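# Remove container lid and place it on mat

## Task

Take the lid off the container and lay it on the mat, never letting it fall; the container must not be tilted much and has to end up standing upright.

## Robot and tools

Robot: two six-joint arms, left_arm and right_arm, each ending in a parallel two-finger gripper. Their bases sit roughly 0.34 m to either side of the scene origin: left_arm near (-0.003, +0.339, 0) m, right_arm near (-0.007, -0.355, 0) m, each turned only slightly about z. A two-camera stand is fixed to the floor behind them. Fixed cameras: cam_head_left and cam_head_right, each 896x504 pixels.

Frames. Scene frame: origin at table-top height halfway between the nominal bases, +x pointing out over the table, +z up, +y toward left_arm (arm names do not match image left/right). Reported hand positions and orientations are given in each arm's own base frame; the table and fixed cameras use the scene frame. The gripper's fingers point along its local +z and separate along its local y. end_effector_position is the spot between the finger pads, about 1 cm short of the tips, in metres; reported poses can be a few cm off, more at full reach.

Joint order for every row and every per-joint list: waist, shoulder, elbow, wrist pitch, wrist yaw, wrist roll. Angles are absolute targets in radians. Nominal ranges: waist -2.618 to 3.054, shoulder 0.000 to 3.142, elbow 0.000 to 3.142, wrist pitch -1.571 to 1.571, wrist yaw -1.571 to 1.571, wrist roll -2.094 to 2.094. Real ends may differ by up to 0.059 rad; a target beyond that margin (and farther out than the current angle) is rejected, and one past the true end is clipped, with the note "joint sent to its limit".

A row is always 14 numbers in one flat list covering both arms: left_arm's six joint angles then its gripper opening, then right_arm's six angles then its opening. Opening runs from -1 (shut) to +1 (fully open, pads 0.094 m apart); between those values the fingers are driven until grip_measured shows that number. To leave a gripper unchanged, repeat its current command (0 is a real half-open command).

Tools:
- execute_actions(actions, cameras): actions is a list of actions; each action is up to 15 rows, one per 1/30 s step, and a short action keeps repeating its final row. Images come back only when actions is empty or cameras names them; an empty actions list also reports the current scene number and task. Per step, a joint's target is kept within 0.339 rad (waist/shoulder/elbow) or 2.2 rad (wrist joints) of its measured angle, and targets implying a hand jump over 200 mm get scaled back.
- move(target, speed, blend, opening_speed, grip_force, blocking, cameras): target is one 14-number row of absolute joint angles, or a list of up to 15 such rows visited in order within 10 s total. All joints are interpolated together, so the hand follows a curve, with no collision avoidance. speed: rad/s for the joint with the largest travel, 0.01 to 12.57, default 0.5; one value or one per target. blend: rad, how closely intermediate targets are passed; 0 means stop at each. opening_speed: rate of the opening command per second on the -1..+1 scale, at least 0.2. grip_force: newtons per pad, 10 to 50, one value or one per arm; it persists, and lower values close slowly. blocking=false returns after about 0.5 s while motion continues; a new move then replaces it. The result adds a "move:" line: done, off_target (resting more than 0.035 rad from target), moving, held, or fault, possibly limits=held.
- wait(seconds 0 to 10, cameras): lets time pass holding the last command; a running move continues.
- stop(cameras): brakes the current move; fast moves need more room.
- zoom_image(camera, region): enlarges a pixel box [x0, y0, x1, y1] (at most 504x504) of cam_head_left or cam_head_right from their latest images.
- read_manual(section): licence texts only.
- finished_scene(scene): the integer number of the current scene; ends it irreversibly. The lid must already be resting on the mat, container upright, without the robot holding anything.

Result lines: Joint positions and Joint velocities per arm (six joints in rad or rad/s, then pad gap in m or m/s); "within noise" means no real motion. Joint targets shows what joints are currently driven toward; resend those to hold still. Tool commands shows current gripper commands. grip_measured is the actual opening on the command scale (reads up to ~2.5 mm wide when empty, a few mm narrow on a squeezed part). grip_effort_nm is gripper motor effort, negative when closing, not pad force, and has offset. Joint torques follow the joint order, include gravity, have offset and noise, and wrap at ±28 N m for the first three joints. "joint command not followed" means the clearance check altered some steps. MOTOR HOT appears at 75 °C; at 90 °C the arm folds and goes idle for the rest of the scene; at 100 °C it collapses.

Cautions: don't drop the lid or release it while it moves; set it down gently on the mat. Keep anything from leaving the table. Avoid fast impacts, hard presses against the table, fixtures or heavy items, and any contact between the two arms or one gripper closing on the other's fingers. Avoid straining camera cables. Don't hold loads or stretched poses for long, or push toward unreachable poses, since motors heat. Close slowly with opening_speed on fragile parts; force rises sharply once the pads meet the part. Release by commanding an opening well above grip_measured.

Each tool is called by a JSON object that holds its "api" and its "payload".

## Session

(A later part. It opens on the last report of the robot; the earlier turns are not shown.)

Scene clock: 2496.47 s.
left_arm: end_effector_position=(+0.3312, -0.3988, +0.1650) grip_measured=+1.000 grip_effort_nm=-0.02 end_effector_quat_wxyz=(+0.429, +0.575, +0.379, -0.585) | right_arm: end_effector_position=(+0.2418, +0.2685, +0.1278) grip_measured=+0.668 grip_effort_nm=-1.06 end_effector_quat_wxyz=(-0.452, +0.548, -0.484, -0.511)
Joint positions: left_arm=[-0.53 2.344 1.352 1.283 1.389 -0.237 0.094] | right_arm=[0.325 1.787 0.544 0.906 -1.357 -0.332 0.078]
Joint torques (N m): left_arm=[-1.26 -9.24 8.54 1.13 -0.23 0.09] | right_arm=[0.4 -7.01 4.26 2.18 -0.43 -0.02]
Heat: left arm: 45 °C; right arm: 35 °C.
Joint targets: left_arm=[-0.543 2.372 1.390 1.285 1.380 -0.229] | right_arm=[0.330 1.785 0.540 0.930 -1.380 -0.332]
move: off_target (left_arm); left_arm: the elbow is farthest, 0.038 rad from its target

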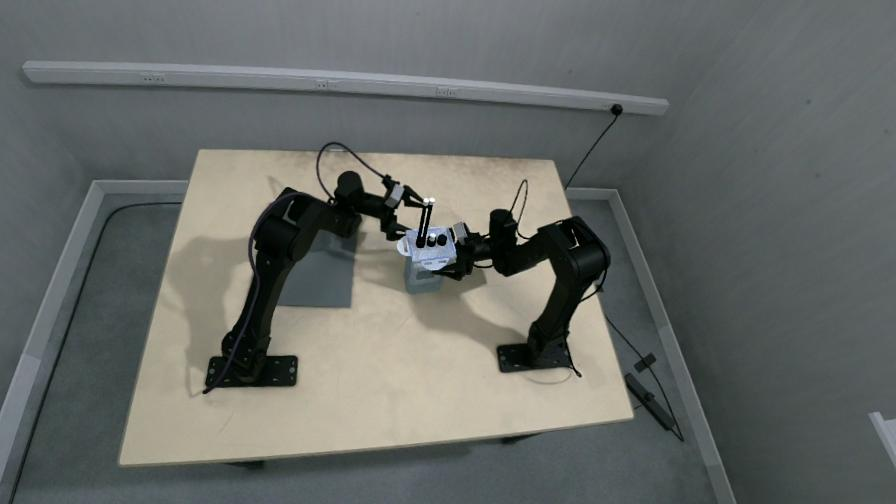

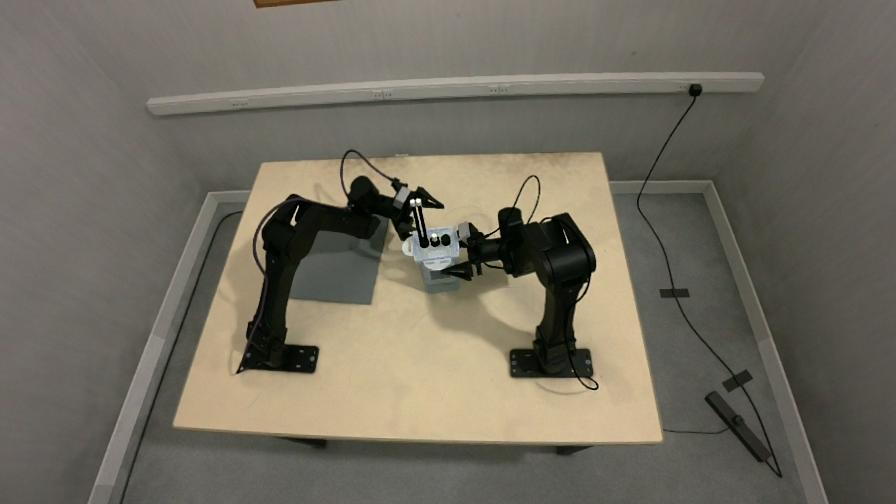

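{"api": "move", "payload": {"target": [-0.543,2.372,1.39,1.285,1.30,-0.229,1,0.330,1.785,0.54,0.93,-1.38,-0.332,0.0], "speed": 0.06, "cameras": ["cam_head_left","cam_head_right"]}}

{"api": "zoom_image", "payload": {"camera": "cam_head_left", "region": [385, 210, 465, 300]}}

{"api": "zoom_image", "payload": {"camera": "cam_head_right", "region": [400, 215, 460, 260]}}

Scene clock: 2511.73 s.
left_arm: end_effector_position=(+0.3412, -0.4054, +0.1699) grip_measured=+1.000 grip_effort_nm=-0.02 end_effector_quat_wxyz=(+0.452, +0.556, +0.392, -0.576) | right_arm: end_effector_position=(+0.2418, +0.2685, +0.1278) grip_measured=+0.668 grip_effort_nm=-1.06 end_effector_quat_wxyz=(-0.452, +0.548, -0.484, -0.511)
Joint positions: left_arm=[-0.538 2.344 1.357 1.282 1.314 -0.234 0.094] | right_arm=[0.325 1.787 0.544 0.906 -1.357 -0.332 0.078]
Joint torques (N m): left_arm=[-0.58 -9.29 8.21 1.16 -0.28 0.06] | right_arm=[0.42 -7.01 4.26 2.19 -0.41 -0.02]
Heat: left arm: 45 °C; right arm: 35 °C.
Joint targets: left_arm=[-0.543 2.372 1.390 1.285 1.300 -0.229] | right_arm=[0.330 1.785 0.540 0.930 -1.380 -0.332]
move: done

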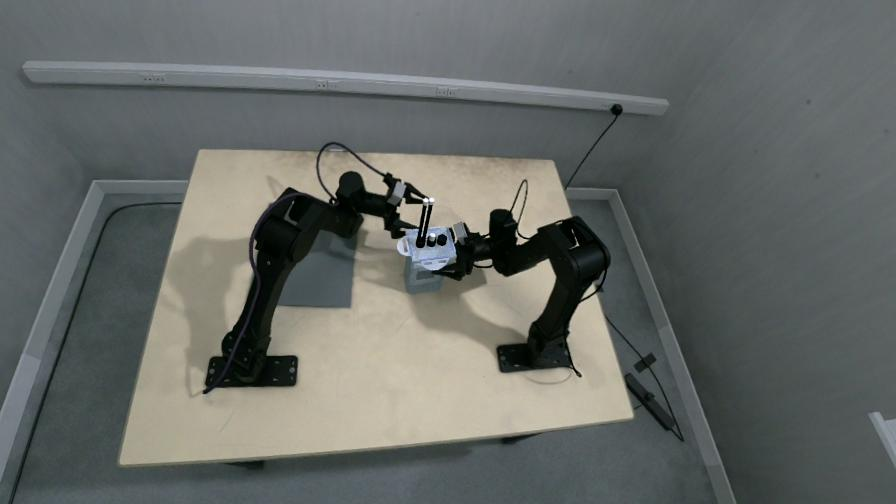

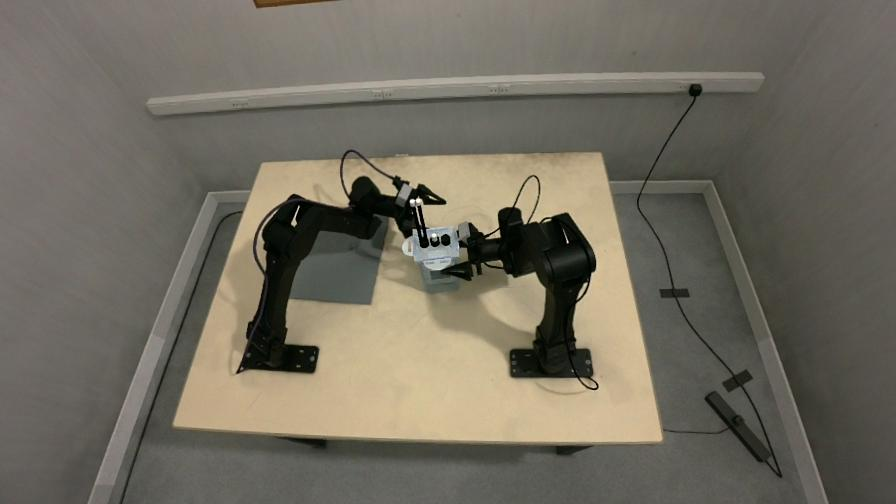

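Scaled by 5.600 from the camera's 896x504 image, which has a finer 1280x720 frame.

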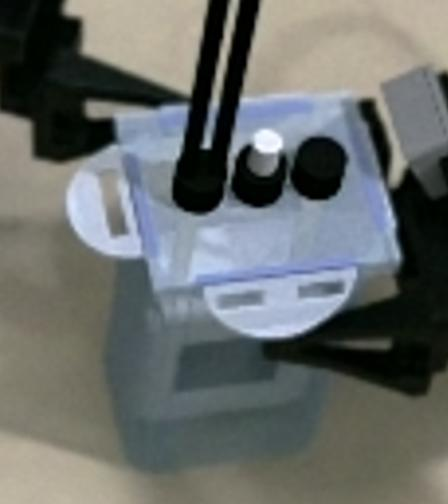

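Scaled by 8.400 from the camera's 896x504 image, which has a finer 1280x720 frame.

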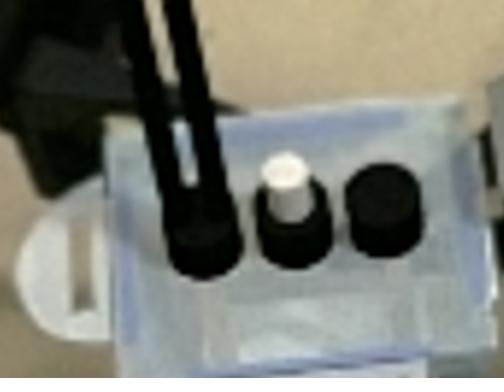

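{"api": "zoom_image", "payload": {"camera": "cam_head_left", "region": [400, 215, 440, 240]}}

{"api": "zoom_image", "payload": {"camera": "cam_head_right", "region": [405, 215, 445, 240]}}

Scaled by 12.600 from the camera's 896x504 image, which has a finer 1280x720 frame.

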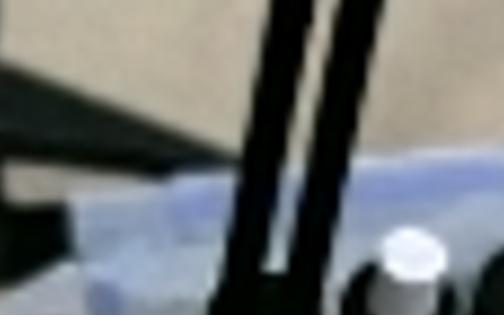

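Scaled by 12.600 from the camera's 896x504 image, which has a finer 1280x720 frame.

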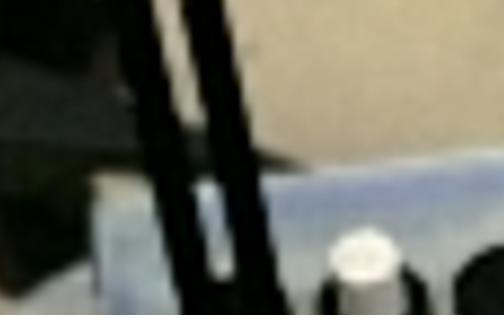

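{"api": "move", "payload": {"target": [[-0.46,2.27,1.25,1.38,1.31,-0.26,1,0.330,1.785,0.54,0.93,-1.38,-0.332,0.0],[-0.508,2.25,1.215,1.41,1.38,-0.265,1,0.330,1.785,0.54,0.93,-1.38,-0.332,0.0]], "speed": 0.12, "blend": [0.03,0], "cameras": ["cam_head_left","cam_head_right"]}}

{"api": "zoom_image", "payload": {"camera": "cam_head_left", "region": [385, 210, 465, 300]}}

{"api": "zoom_image", "payload": {"camera": "cam_head_right", "region": [400, 215, 460, 260]}}

Scene clock: 2543.27 s.
left_arm: end_effector_position=(+0.3240, -0.3793, +0.1585) grip_measured=+1.000 grip_effort_nm=-0.01 end_effector_quat_wxyz=(+0.437, +0.564, +0.392, -0.581) | right_arm: end_effector_position=(+0.2416, +0.2684, +0.1279) grip_measured=+0.668 grip_effort_nm=-1.06 end_effector_quat_wxyz=(-0.452, +0.549, -0.483, -0.511)
Joint positions: left_arm=[-0.503 2.307 1.231 1.379 1.377 -0.261 0.094] | right_arm=[0.325 1.787 0.544 0.906 -1.359 -0.332 0.078]
Joint torques (N m): left_arm=[-0.5 -15.38 3.63 1.4 -0.12 -0.04] | right_arm=[0.43 -6.99 4.27 2.18 -0.41 -0.01]
Heat: left arm: 46 °C; right arm: 35 °C.
Joint targets: left_arm=[-0.508 2.250 1.215 1.410 1.380 -0.265] | right_arm=[0.330 1.785 0.540 0.930 -1.380 -0.332]
move: off_target (left_arm); left_arm: the shoulder is farthest, 0.057 rad from its target

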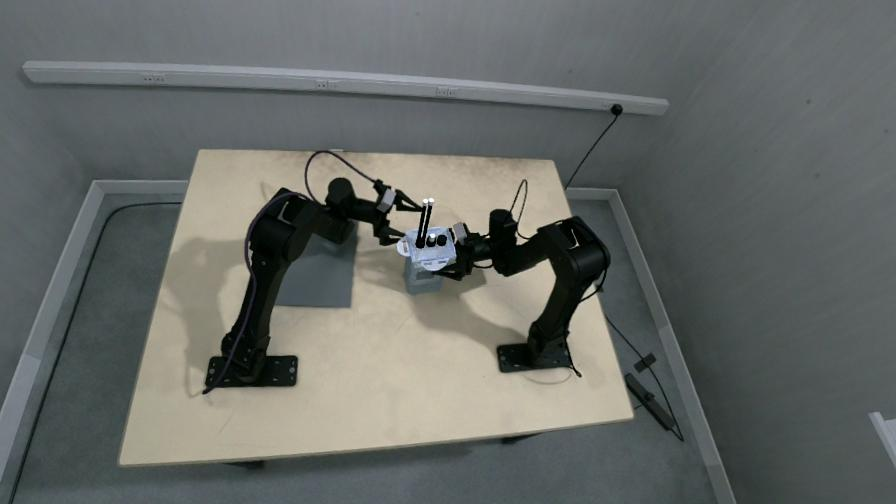

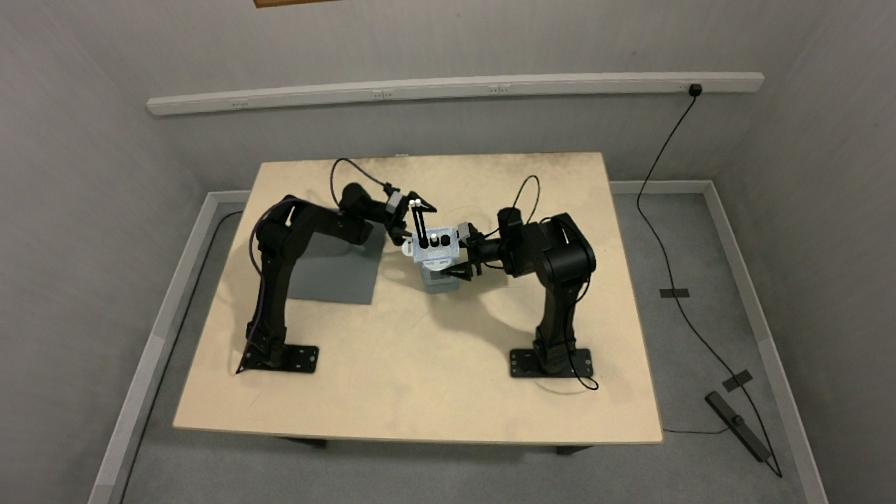

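Scaled by 5.600 from the camera's 896x504 image, which has a finer 1280x720 frame.

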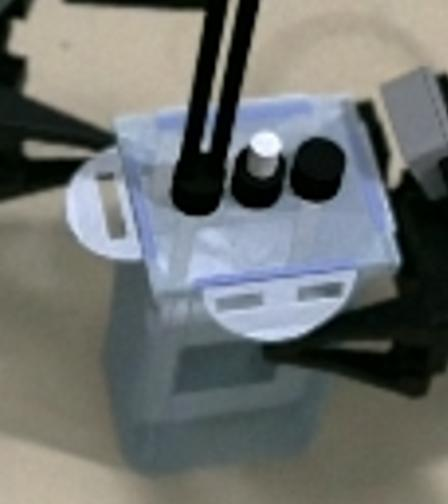

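Scaled by 8.400 from the camera's 896x504 image, which has a finer 1280x720 frame.

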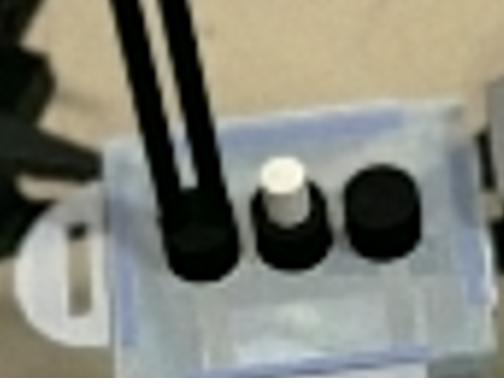

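{"api": "move", "payload": {"target": [-0.508,2.235,1.22,1.41,1.38,-0.265,1,0.330,1.785,0.54,0.93,-1.38,-0.332,0.0], "speed": 0.06}}

Scene clock: 2551.77 s.
left_arm: end_effector_position=(+0.3230, -0.3789, +0.1661) grip_measured=+1.000 grip_effort_nm=-0.02 end_effector_quat_wxyz=(+0.442, +0.567, +0.386, -0.579) | right_arm: end_effector_position=(+0.2416, +0.2684, +0.1279) grip_measured=+0.668 grip_effort_nm=-1.06 end_effector_quat_wxyz=(-0.452, +0.549, -0.483, -0.511)
Joint positions: left_arm=[-0.503 2.29 1.231 1.381 1.379 -0.261 0.094] | right_arm=[0.325 1.787 0.544 0.906 -1.359 -0.332 0.078]
Joint torques (N m): left_arm=[-0.49 -15.17 4.07 1.37 -0.13 -0.03] | right_arm=[0.42 -6.99 4.27 2.18 -0.41 -0.01]
Heat: left arm: 47 °C; right arm: 34 °C.
Joint targets: left_arm=[-0.508 2.235 1.220 1.410 1.380 -0.265] | right_arm=[0.330 1.785 0.540 0.930 -1.380 -0.332]
move: off_target (left_arm); left_arm: the shoulder is farthest, 0.055 rad from its target

{"api": "move", "payload": {"target": [-0.525,2.26,1.285,1.35,1.40,-0.245,1,0.330,1.785,0.54,0.93,-1.38,-0.332,0.0], "speed": 0.06, "cameras": ["cam_head_left","cam_head_right"]}}

{"api": "zoom_image", "payload": {"camera": "cam_head_left", "region": [395, 215, 435, 240]}}

{"api": "zoom_image", "payload": {"camera": "cam_head_right", "region": [400, 215, 440, 240]}}

Scene clock: 2561.87 s.
left_arm: end_effector_position=(+0.3222, -0.3836, +0.1689) grip_measured=+1.000 grip_effort_nm=-0.02 end_effector_quat_wxyz=(+0.435, +0.570, +0.383, -0.582) | right_arm: end_effector_position=(+0.2414, +0.2684, +0.1280) grip_measured=+0.668 grip_effort_nm=-1.06 end_effector_quat_wxyz=(-0.452, +0.549, -0.483, -0.511)
Joint positions: left_arm=[-0.513 2.29 1.254 1.349 1.387 -0.258 0.094] | right_arm=[0.325 1.787 0.544 0.906 -1.36 -0.333 0.078]
Joint torques (N m): left_arm=[-1.22 -13.22 7.75 1.07 0 0.13] | right_arm=[0.42 -7.01 4.26 2.18 -0.4 -0.01]
Heat: left arm: 48 °C; right arm: 34 °C.
Joint targets: left_arm=[-0.525 2.260 1.285 1.350 1.400 -0.245] | right_arm=[0.330 1.785 0.540 0.930 -1.380 -0.332]
move: done

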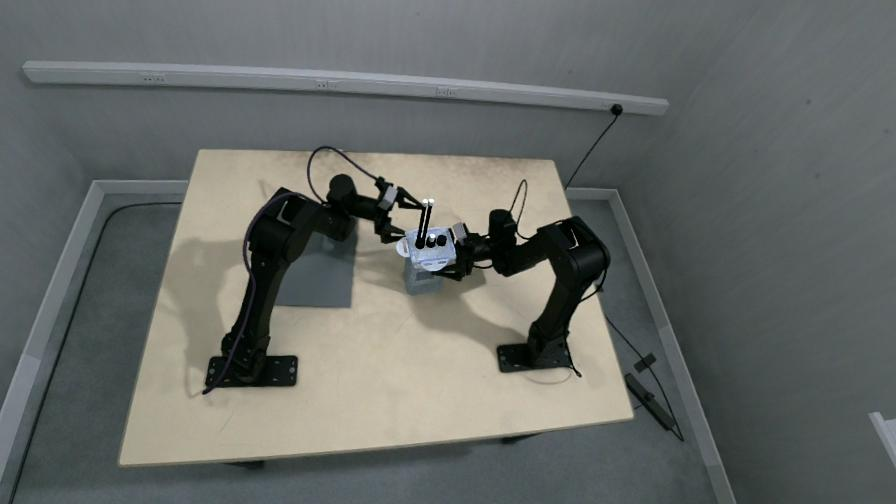

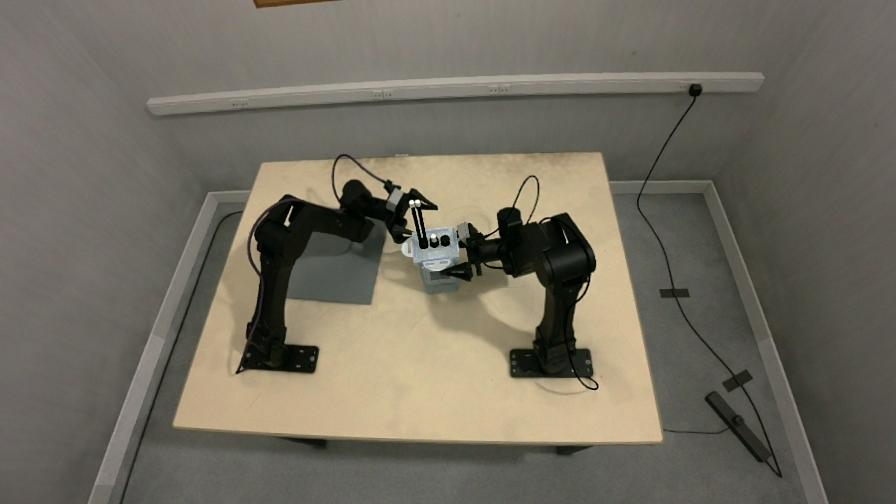

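Scaled by 12.600 from the camera's 896x504 image, which has a finer 1280x720 frame.

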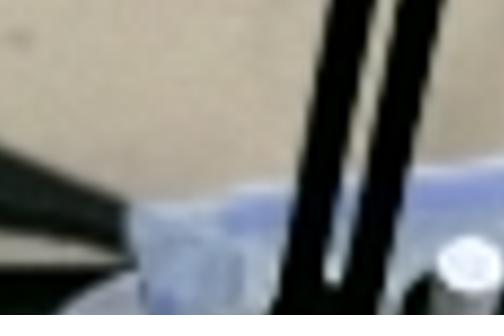

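Scaled by 12.600 from the camera's 896x504 image, which has a finer 1280x720 frame.

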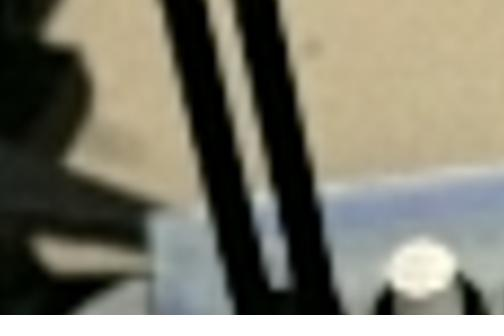

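{"api": "move", "payload": {"target": [-0.542,2.28,1.315,1.30,1.405,-0.225,1,0.330,1.785,0.54,0.93,-1.38,-0.332,0.0], "speed": 0.06, "cameras": ["cam_head_left","cam_head_right"]}}

{"api": "zoom_image", "payload": {"camera": "cam_head_left", "region": [395, 215, 435, 240]}}

{"api": "zoom_image", "payload": {"camera": "cam_head_right", "region": [400, 215, 440, 240]}}

Scene clock: 2574.17 s.
left_arm: end_effector_position=(+0.3218, -0.3898, +0.1718) grip_measured=+1.000 grip_effort_nm=-0.02 end_effector_quat_wxyz=(+0.430, +0.575, +0.380, -0.584) | right_arm: end_effector_position=(+0.2407, +0.2683, +0.1282) grip_measured=+0.668 grip_effort_nm=-1.06 end_effector_quat_wxyz=(-0.451, +0.549, -0.482, -0.512)
Joint positions: left_arm=[-0.524 2.29 1.283 1.3 1.392 -0.238 0.094] | right_arm=[0.325 1.787 0.544 0.905 -1.364 -0.333 0.078]
Joint torques (N m): left_arm=[-1.77 -11.67 7.97 1.09 0 0.13] | right_arm=[0.43 -6.99 4.26 2.18 -0.36 -0.01]
Heat: left arm: 48 °C; right arm: 34 °C.
Joint targets: left_arm=[-0.542 2.280 1.315 1.300 1.405 -0.225] | right_arm=[0.330 1.785 0.540 0.930 -1.380 -0.332]
move: done

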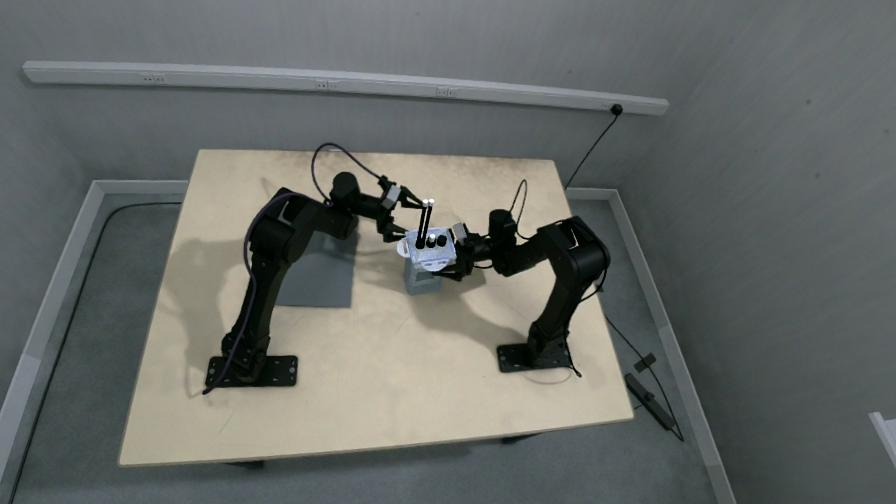

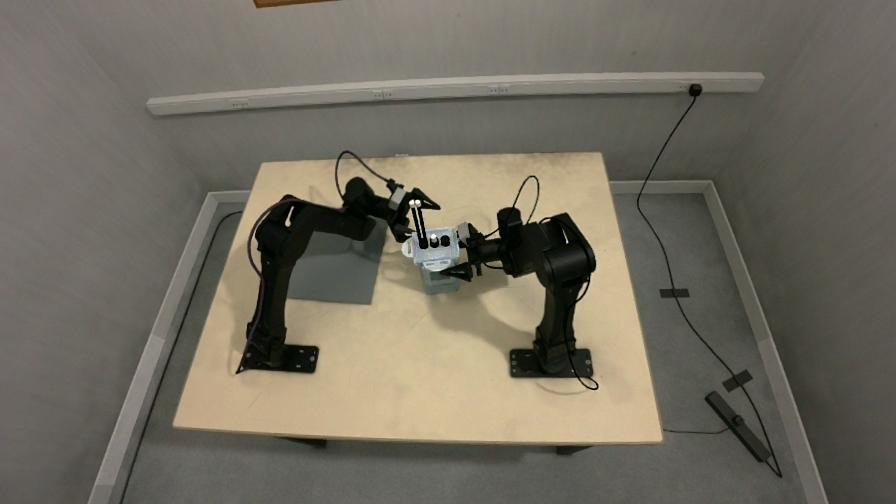

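Scaled by 12.600 from the camera's 896x504 image, which has a finer 1280x720 frame.

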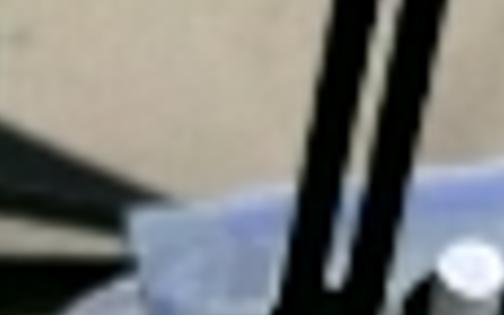

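Scaled by 12.600 from the camera's 896x504 image, which has a finer 1280x720 frame.

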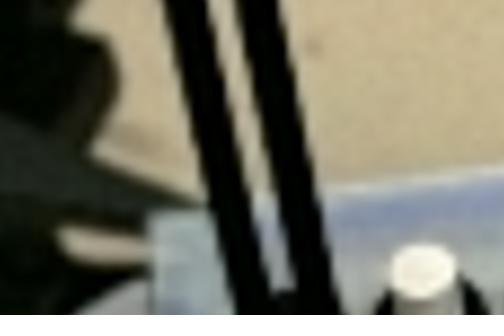

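{"api": "move", "payload": {"target": [-0.556,2.295,1.335,1.272,1.405,-0.215,1,0.330,1.785,0.54,0.93,-1.38,-0.332,0.0], "speed": 0.06, "cameras": ["cam_head_left","cam_head_right"]}}

{"api": "zoom_image", "payload": {"camera": "cam_head_left", "region": [395, 215, 435, 240]}}

{"api": "zoom_image", "payload": {"camera": "cam_head_right", "region": [400, 215, 440, 240]}}

Scene clock: 2587.73 s.
left_arm: end_effector_position=(+0.3201, -0.3928, +0.1732) grip_measured=+1.000 grip_effort_nm=-0.02 end_effector_quat_wxyz=(+0.424, +0.580, +0.375, -0.586) | right_arm: end_effector_position=(+0.2385, +0.2681, +0.1289) grip_measured=+0.668 grip_effort_nm=-1.06 end_effector_quat_wxyz=(-0.449, +0.551, -0.478, -0.516)
Joint positions: left_arm=[-0.53 2.29 1.3 1.272 1.404 -0.225 0.094] | right_arm=[0.325 1.787 0.544 0.905 -1.377 -0.333 0.078]
Joint torques (N m): left_arm=[-2.51 -10.63 8.32 1.09 -0.11 0.11] | right_arm=[0.42 -6.99 4.25 2.18 -0.25 -0.01]
Heat: left arm: 48 °C; right arm: 34 °C.
Joint targets: left_arm=[-0.556 2.295 1.335 1.272 1.405 -0.215] | right_arm=[0.330 1.785 0.540 0.930 -1.380 -0.332]
move: done

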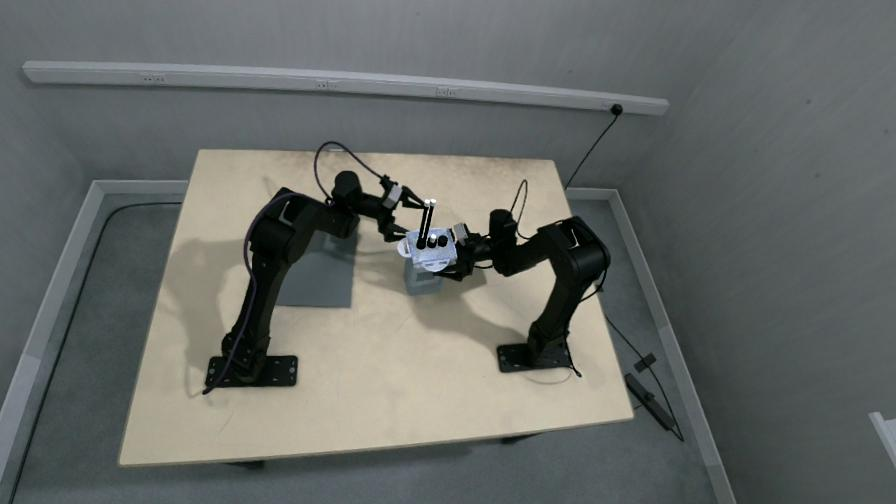

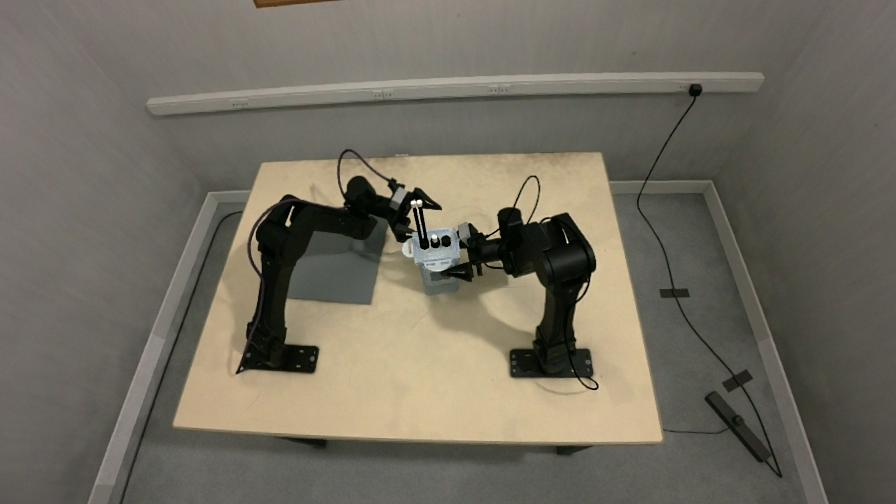

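Scaled by 12.600 from the camera's 896x504 image, which has a finer 1280x720 frame.

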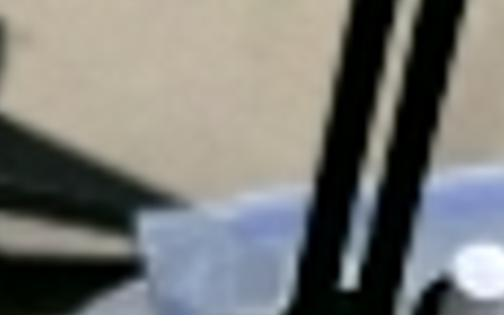

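Scaled by 12.600 from the camera's 896x504 image, which has a finer 1280x720 frame.

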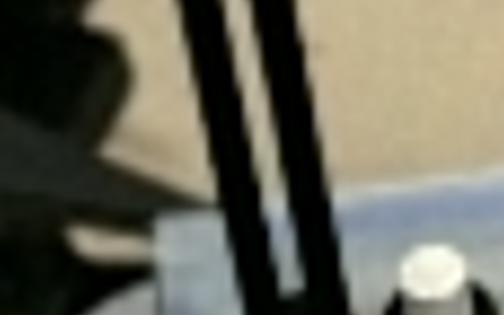

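{"api": "move", "payload": {"target": [[-0.553,2.305,1.335,1.275,1.35,-0.215,1,0.335,1.785,0.54,0.93,-1.40,-0.332,0.0],[-0.550,2.31,1.335,1.28,1.27,-0.215,1,0.34,1.785,0.54,0.93,-1.44,-0.332,0.0]], "speed": 0.06, "blend": [0.01,0], "cameras": ["cam_head_left","cam_head_right"]}}

{"api": "zoom_image", "payload": {"camera": "cam_head_left", "region": [385, 180, 475, 300]}}

{"api": "zoom_image", "payload": {"camera": "cam_head_right", "region": [400, 215, 440, 240]}}

Scene clock: 2598.27 s.
left_arm: end_effector_position=(+0.3244, -0.3947, +0.1745) grip_measured=+1.000 grip_effort_nm=-0.01 end_effector_quat_wxyz=(+0.435, +0.574, +0.379, -0.581) | right_arm: end_effector_position=(+0.2384, +0.2681, +0.1289) grip_measured=+0.668 grip_effort_nm=-1.06 end_effector_quat_wxyz=(-0.449, +0.551, -0.478, -0.517)
Joint positions: left_arm=[-0.531 2.29 1.3 1.272 1.376 -0.217 0.094] | right_arm=[0.325 1.787 0.544 0.905 -1.377 -0.333 0.078]
Joint torques (N m): left_arm=[-1.84 -9.54 8.31 1.18 -1.28 0.03] | right_arm=[1.24 -6.99 4.25 2.18 -0.78 -0.01]
Heat: left arm: 47 °C; right arm: 34 °C.
Joint targets: left_arm=[-0.550 2.310 1.335 1.280 1.270 -0.215] | right_arm=[0.340 1.785 0.540 0.930 -1.440 -0.332]
move: off_target (left_arm, right_arm); left_arm: the wrist yaw is farthest, 0.106 rad from its target; right_arm: the wrist yaw is farthest, 0.063 rad from its target

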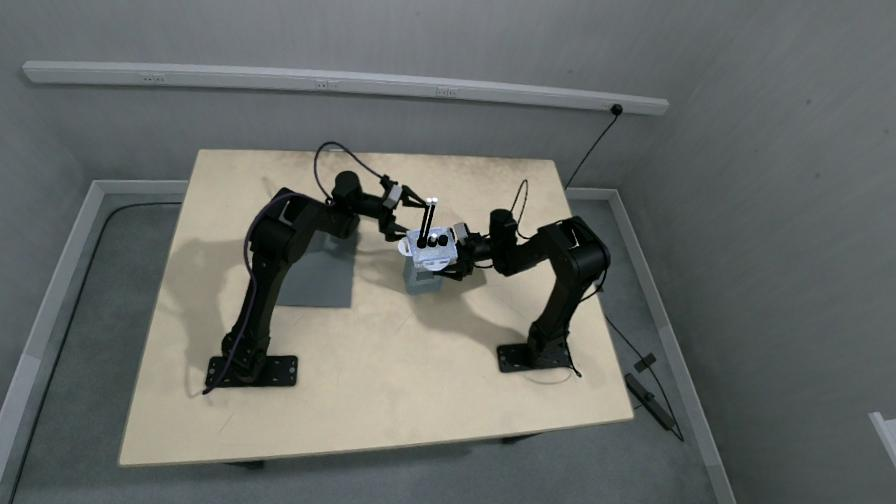

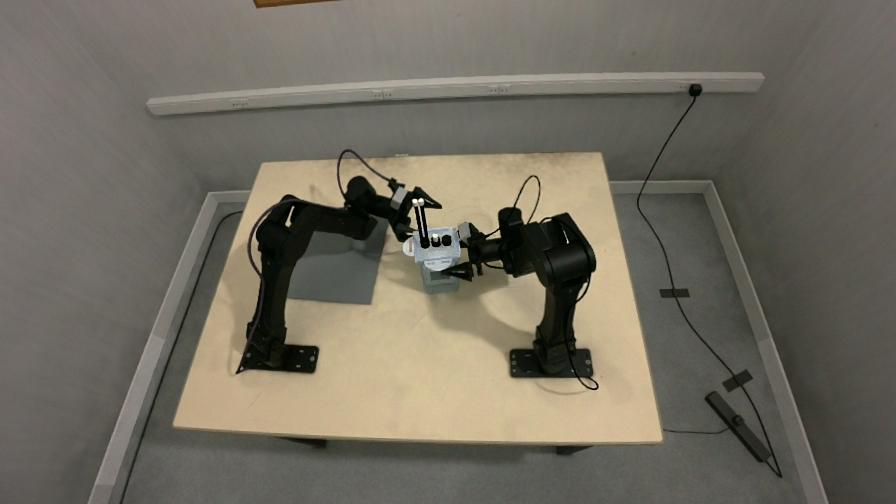

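Scaled by 4.200 from the camera's 896x504 image, which has a finer 1280x720 frame.

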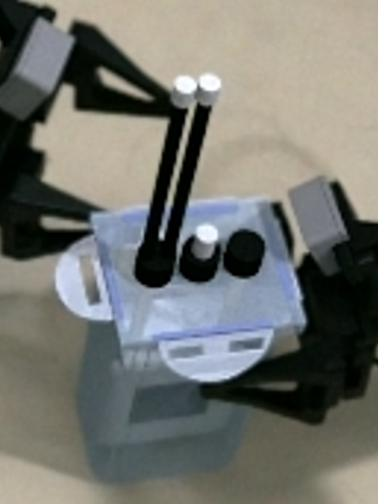

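Scaled by 12.600 from the camera's 896x504 image, which has a finer 1280x720 frame.

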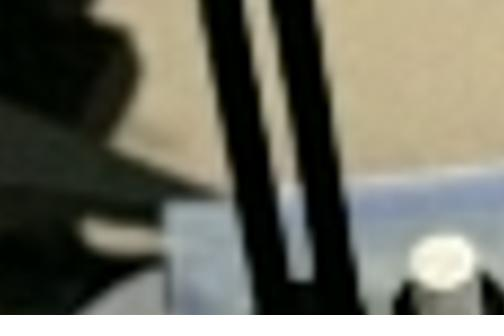

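{"api": "move", "payload": {"target": [-0.540,2.32,1.335,1.285,1.19,-0.215,1,0.345,1.785,0.54,0.93,-1.49,-0.332,0.0], "speed": 0.06, "cameras": ["cam_head_left","cam_head_right"]}}

{"api": "zoom_image", "payload": {"camera": "cam_head_left", "region": [385, 180, 475, 300]}}

{"api": "zoom_image", "payload": {"camera": "cam_head_right", "region": [400, 215, 440, 240]}}

Scene clock: 2608.07 s.
left_arm: end_effector_position=(+0.3290, -0.3967, +0.1764) grip_measured=+1.000 grip_effort_nm=-0.02 end_effector_quat_wxyz=(+0.447, +0.567, +0.384, -0.576) | right_arm: end_effector_position=(+0.2396, +0.2672, +0.1292) grip_measured=+0.667 grip_effort_nm=-1.06 end_effector_quat_wxyz=(-0.448, +0.548, -0.481, -0.517)
Joint positions: left_arm=[-0.532 2.29 1.3 1.275 1.345 -0.213 0.094] | right_arm=[0.321 1.787 0.544 0.908 -1.377 -0.324 0.078]
Joint torques (N m): left_arm=[-0.77 -8.8 8.35 1.22 -1.82 -0.01] | right_arm=[1.96 -6.99 4.27 2.15 -1.27 -0.11]
Heat: left arm: 47 °C; right arm: 34 °C.
Joint targets: left_arm=[-0.540 2.320 1.335 1.285 1.190 -0.215] | right_arm=[0.345 1.785 0.540 0.930 -1.490 -0.332]
move: off_target (left_arm, right_arm); left_arm: the wrist yaw is farthest, 0.155 rad from its target; right_arm: the wrist yaw is farthest, 0.113 rad from its target

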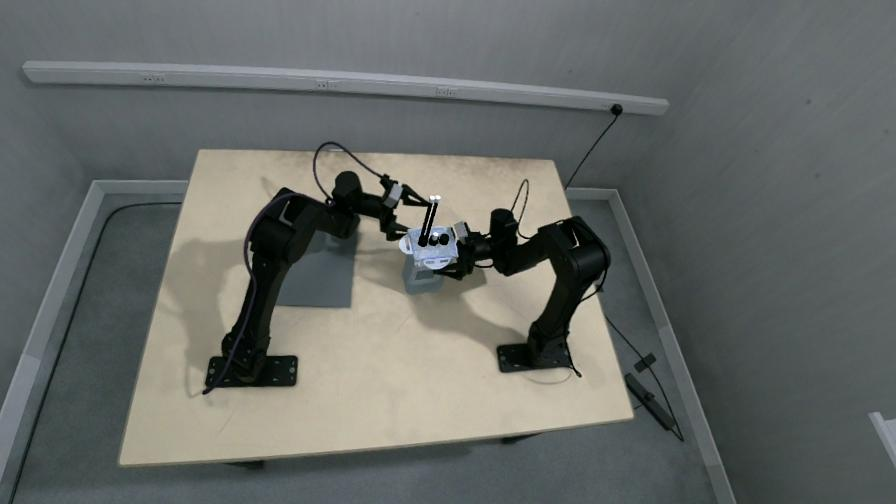

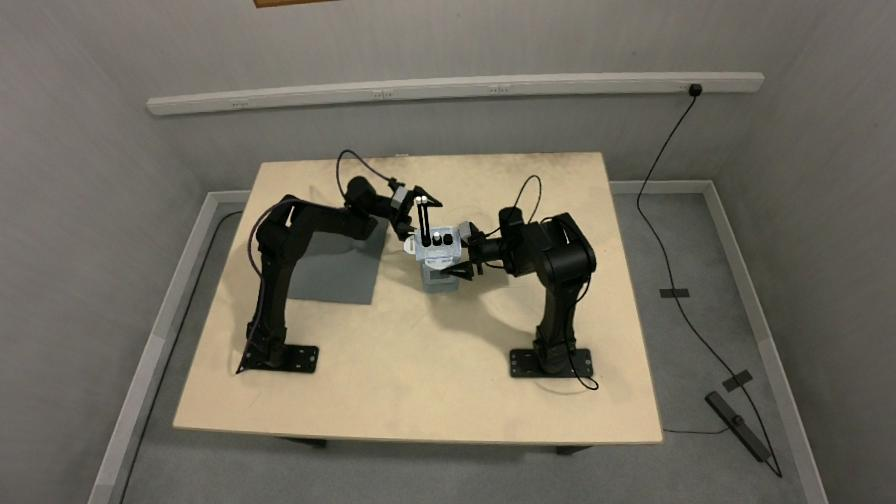

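Scaled by 4.200 from the camera's 896x504 image, which has a finer 1280x720 frame.

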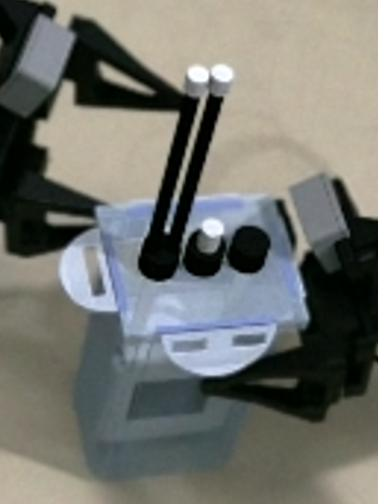

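Scaled by 12.600 from the camera's 896x504 image, which has a finer 1280x720 frame.

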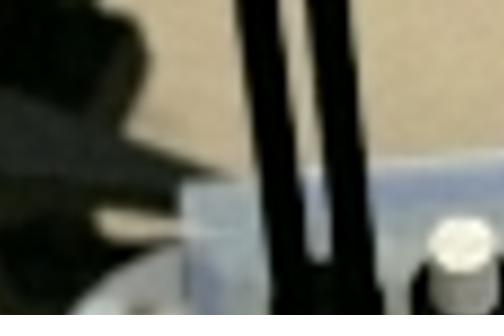

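{"api": "move", "payload": {"target": [-0.518,2.34,1.335,1.295,1.11,-0.215,1,0.352,1.785,0.54,0.93,-1.53,-0.332,0.0], "speed": 0.06, "cameras": ["cam_head_left","cam_head_right"]}}

{"api": "zoom_image", "payload": {"camera": "cam_head_left", "region": [385, 180, 475, 300]}}

{"api": "zoom_image", "payload": {"camera": "cam_head_right", "region": [400, 215, 440, 240]}}

Scene clock: 2617.37 s.
left_arm: end_effector_position=(+0.3350, -0.3984, +0.1737) grip_measured=+1.000 grip_effort_nm=-0.01 end_effector_quat_wxyz=(+0.462, +0.558, +0.388, -0.569) | right_arm: end_effector_position=(+0.2406, +0.2670, +0.1296) grip_measured=+0.667 grip_effort_nm=-1.06 end_effector_quat_wxyz=(-0.447, +0.545, -0.484, -0.519)
Joint positions: left_arm=[-0.532 2.306 1.3 1.303 1.309 -0.212 0.094] | right_arm=[0.32 1.787 0.544 0.913 -1.374 -0.308 0.078]
Joint torques (N m): left_arm=[1.36 -8.55 8.29 1.06 -2.28 -0.02] | right_arm=[2.65 -7.02 4.26 2.09 -1.66 -0.3]
Heat: left arm: 46 °C; right arm: 34 °C.
Joint targets: left_arm=[-0.518 2.340 1.335 1.295 1.110 -0.215] | right_arm=[0.352 1.785 0.540 0.930 -1.530 -0.332]
move: off_target (left_arm, right_arm); left_arm: the wrist yaw is farthest, 0.199 rad from its target; right_arm: the wrist yaw is farthest, 0.156 rad from its target

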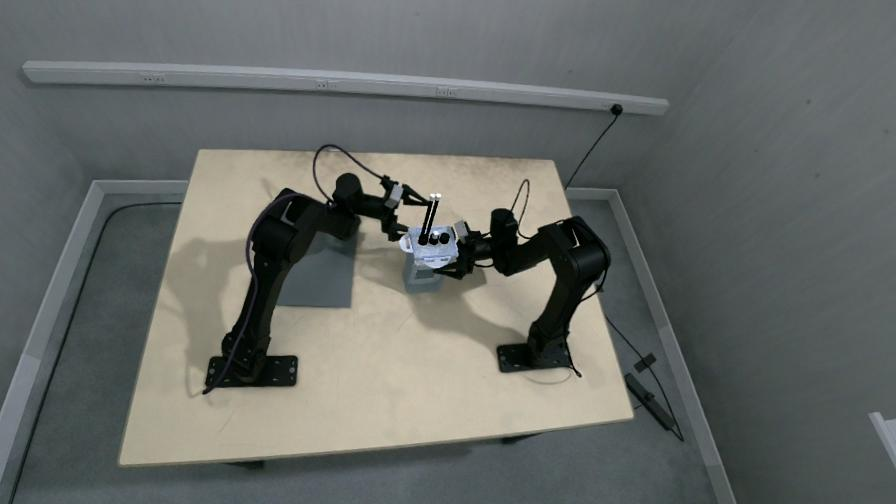

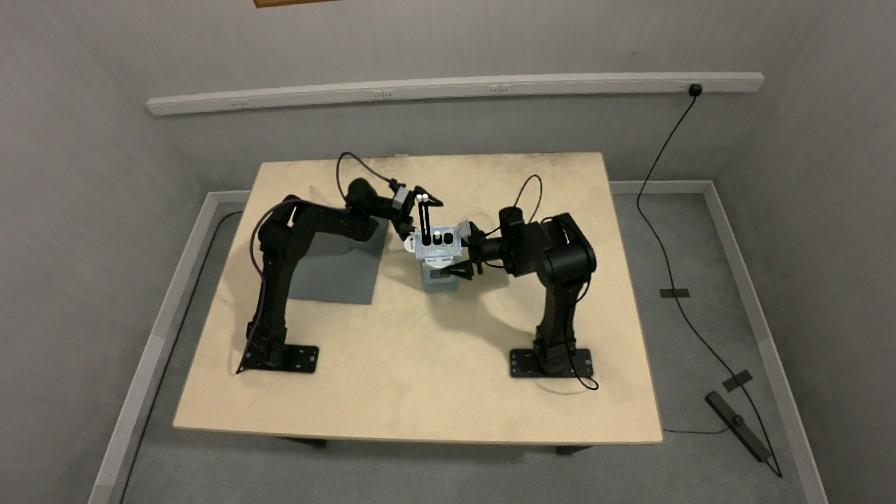

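Scaled by 4.200 from the camera's 896x504 image, which has a finer 1280x720 frame.

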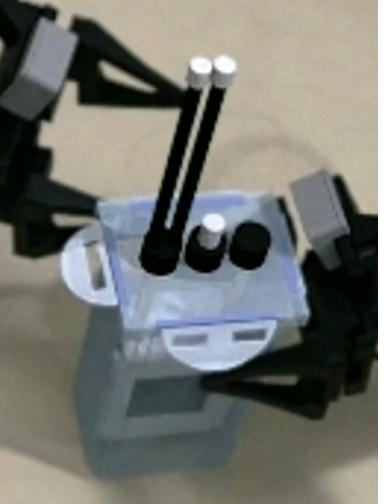

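Scaled by 12.600 from the camera's 896x504 image, which has a finer 1280x720 frame.

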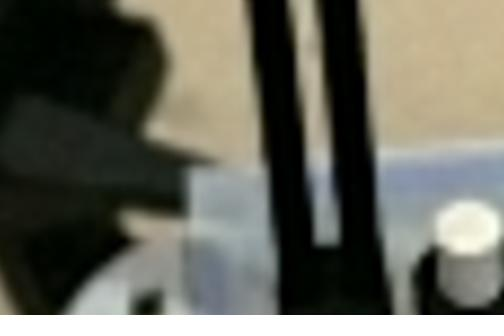

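{"api": "move", "payload": {"target": [-0.516,2.34,1.335,1.295,1.04,-0.215,1,0.357,1.785,0.54,0.93,-1.56,-0.332,0.0], "speed": 0.06, "cameras": ["cam_head_left","cam_head_right"]}}

{"api": "zoom_image", "payload": {"camera": "cam_head_left", "region": [385, 180, 475, 300]}}

{"api": "zoom_image", "payload": {"camera": "cam_head_right", "region": [400, 215, 440, 240]}}

Scene clock: 2626.83 s.
left_arm: end_effector_position=(+0.3406, -0.3999, +0.1736) grip_measured=+1.000 grip_effort_nm=-0.02 end_effector_quat_wxyz=(+0.472, +0.549, +0.396, -0.565) | right_arm: end_effector_position=(+0.2431, +0.2671, +0.1299) grip_measured=+0.666 grip_effort_nm=-1.06 end_effector_quat_wxyz=(-0.449, +0.542, -0.488, -0.515)
Joint positions: left_arm=[-0.532 2.31 1.3 1.303 1.277 -0.209 0.094] | right_arm=[0.319 1.787 0.544 0.923 -1.363 -0.297 0.078]
Joint torques (N m): left_arm=[1.57 -8.87 8.28 1.07 -2.7 -0.05] | right_arm=[3.12 -7.02 4.29 2 -2.04 -0.43]
Heat: left arm: 46 °C; right arm: 34 °C.
Joint targets: left_arm=[-0.516 2.340 1.335 1.295 1.040 -0.215] | right_arm=[0.357 1.785 0.540 0.930 -1.560 -0.332]
move: off_target (left_arm, right_arm); left_arm: the wrist yaw is farthest, 0.237 rad from its target; right_arm: the wrist yaw is farthest, 0.197 rad from its target

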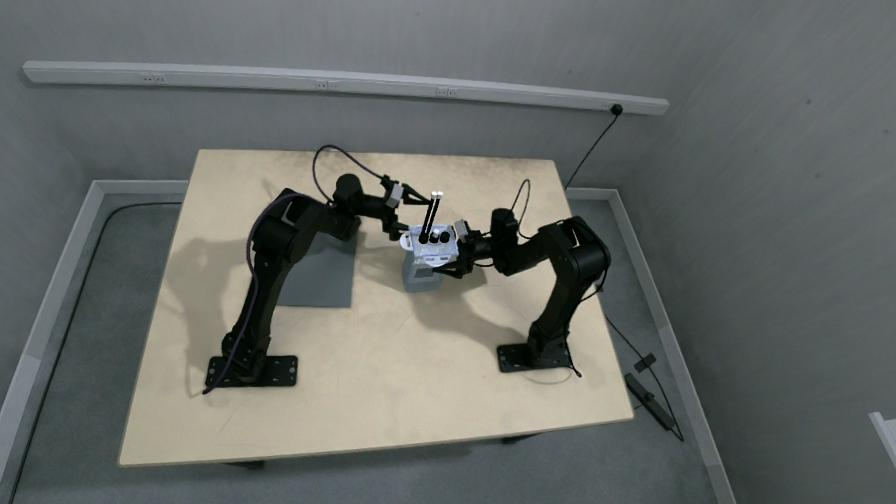

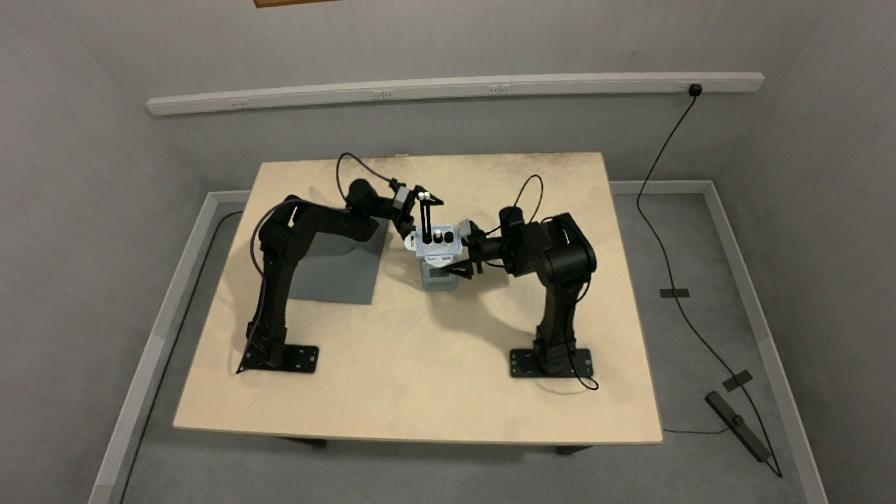

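Scaled by 4.200 from the camera's 896x504 image, which has a finer 1280x720 frame.

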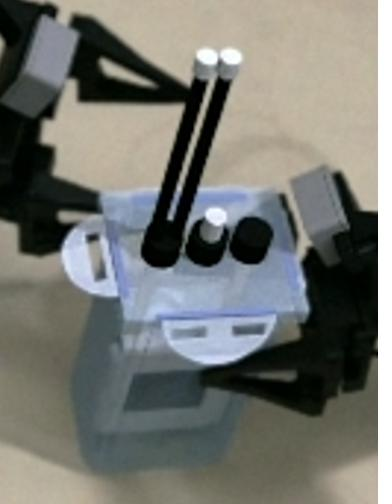

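Scaled by 12.600 from the camera's 896x504 image, which has a finer 1280x720 frame.

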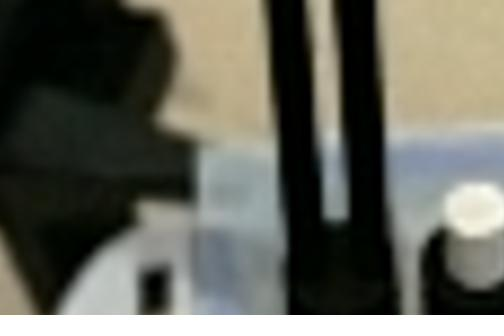

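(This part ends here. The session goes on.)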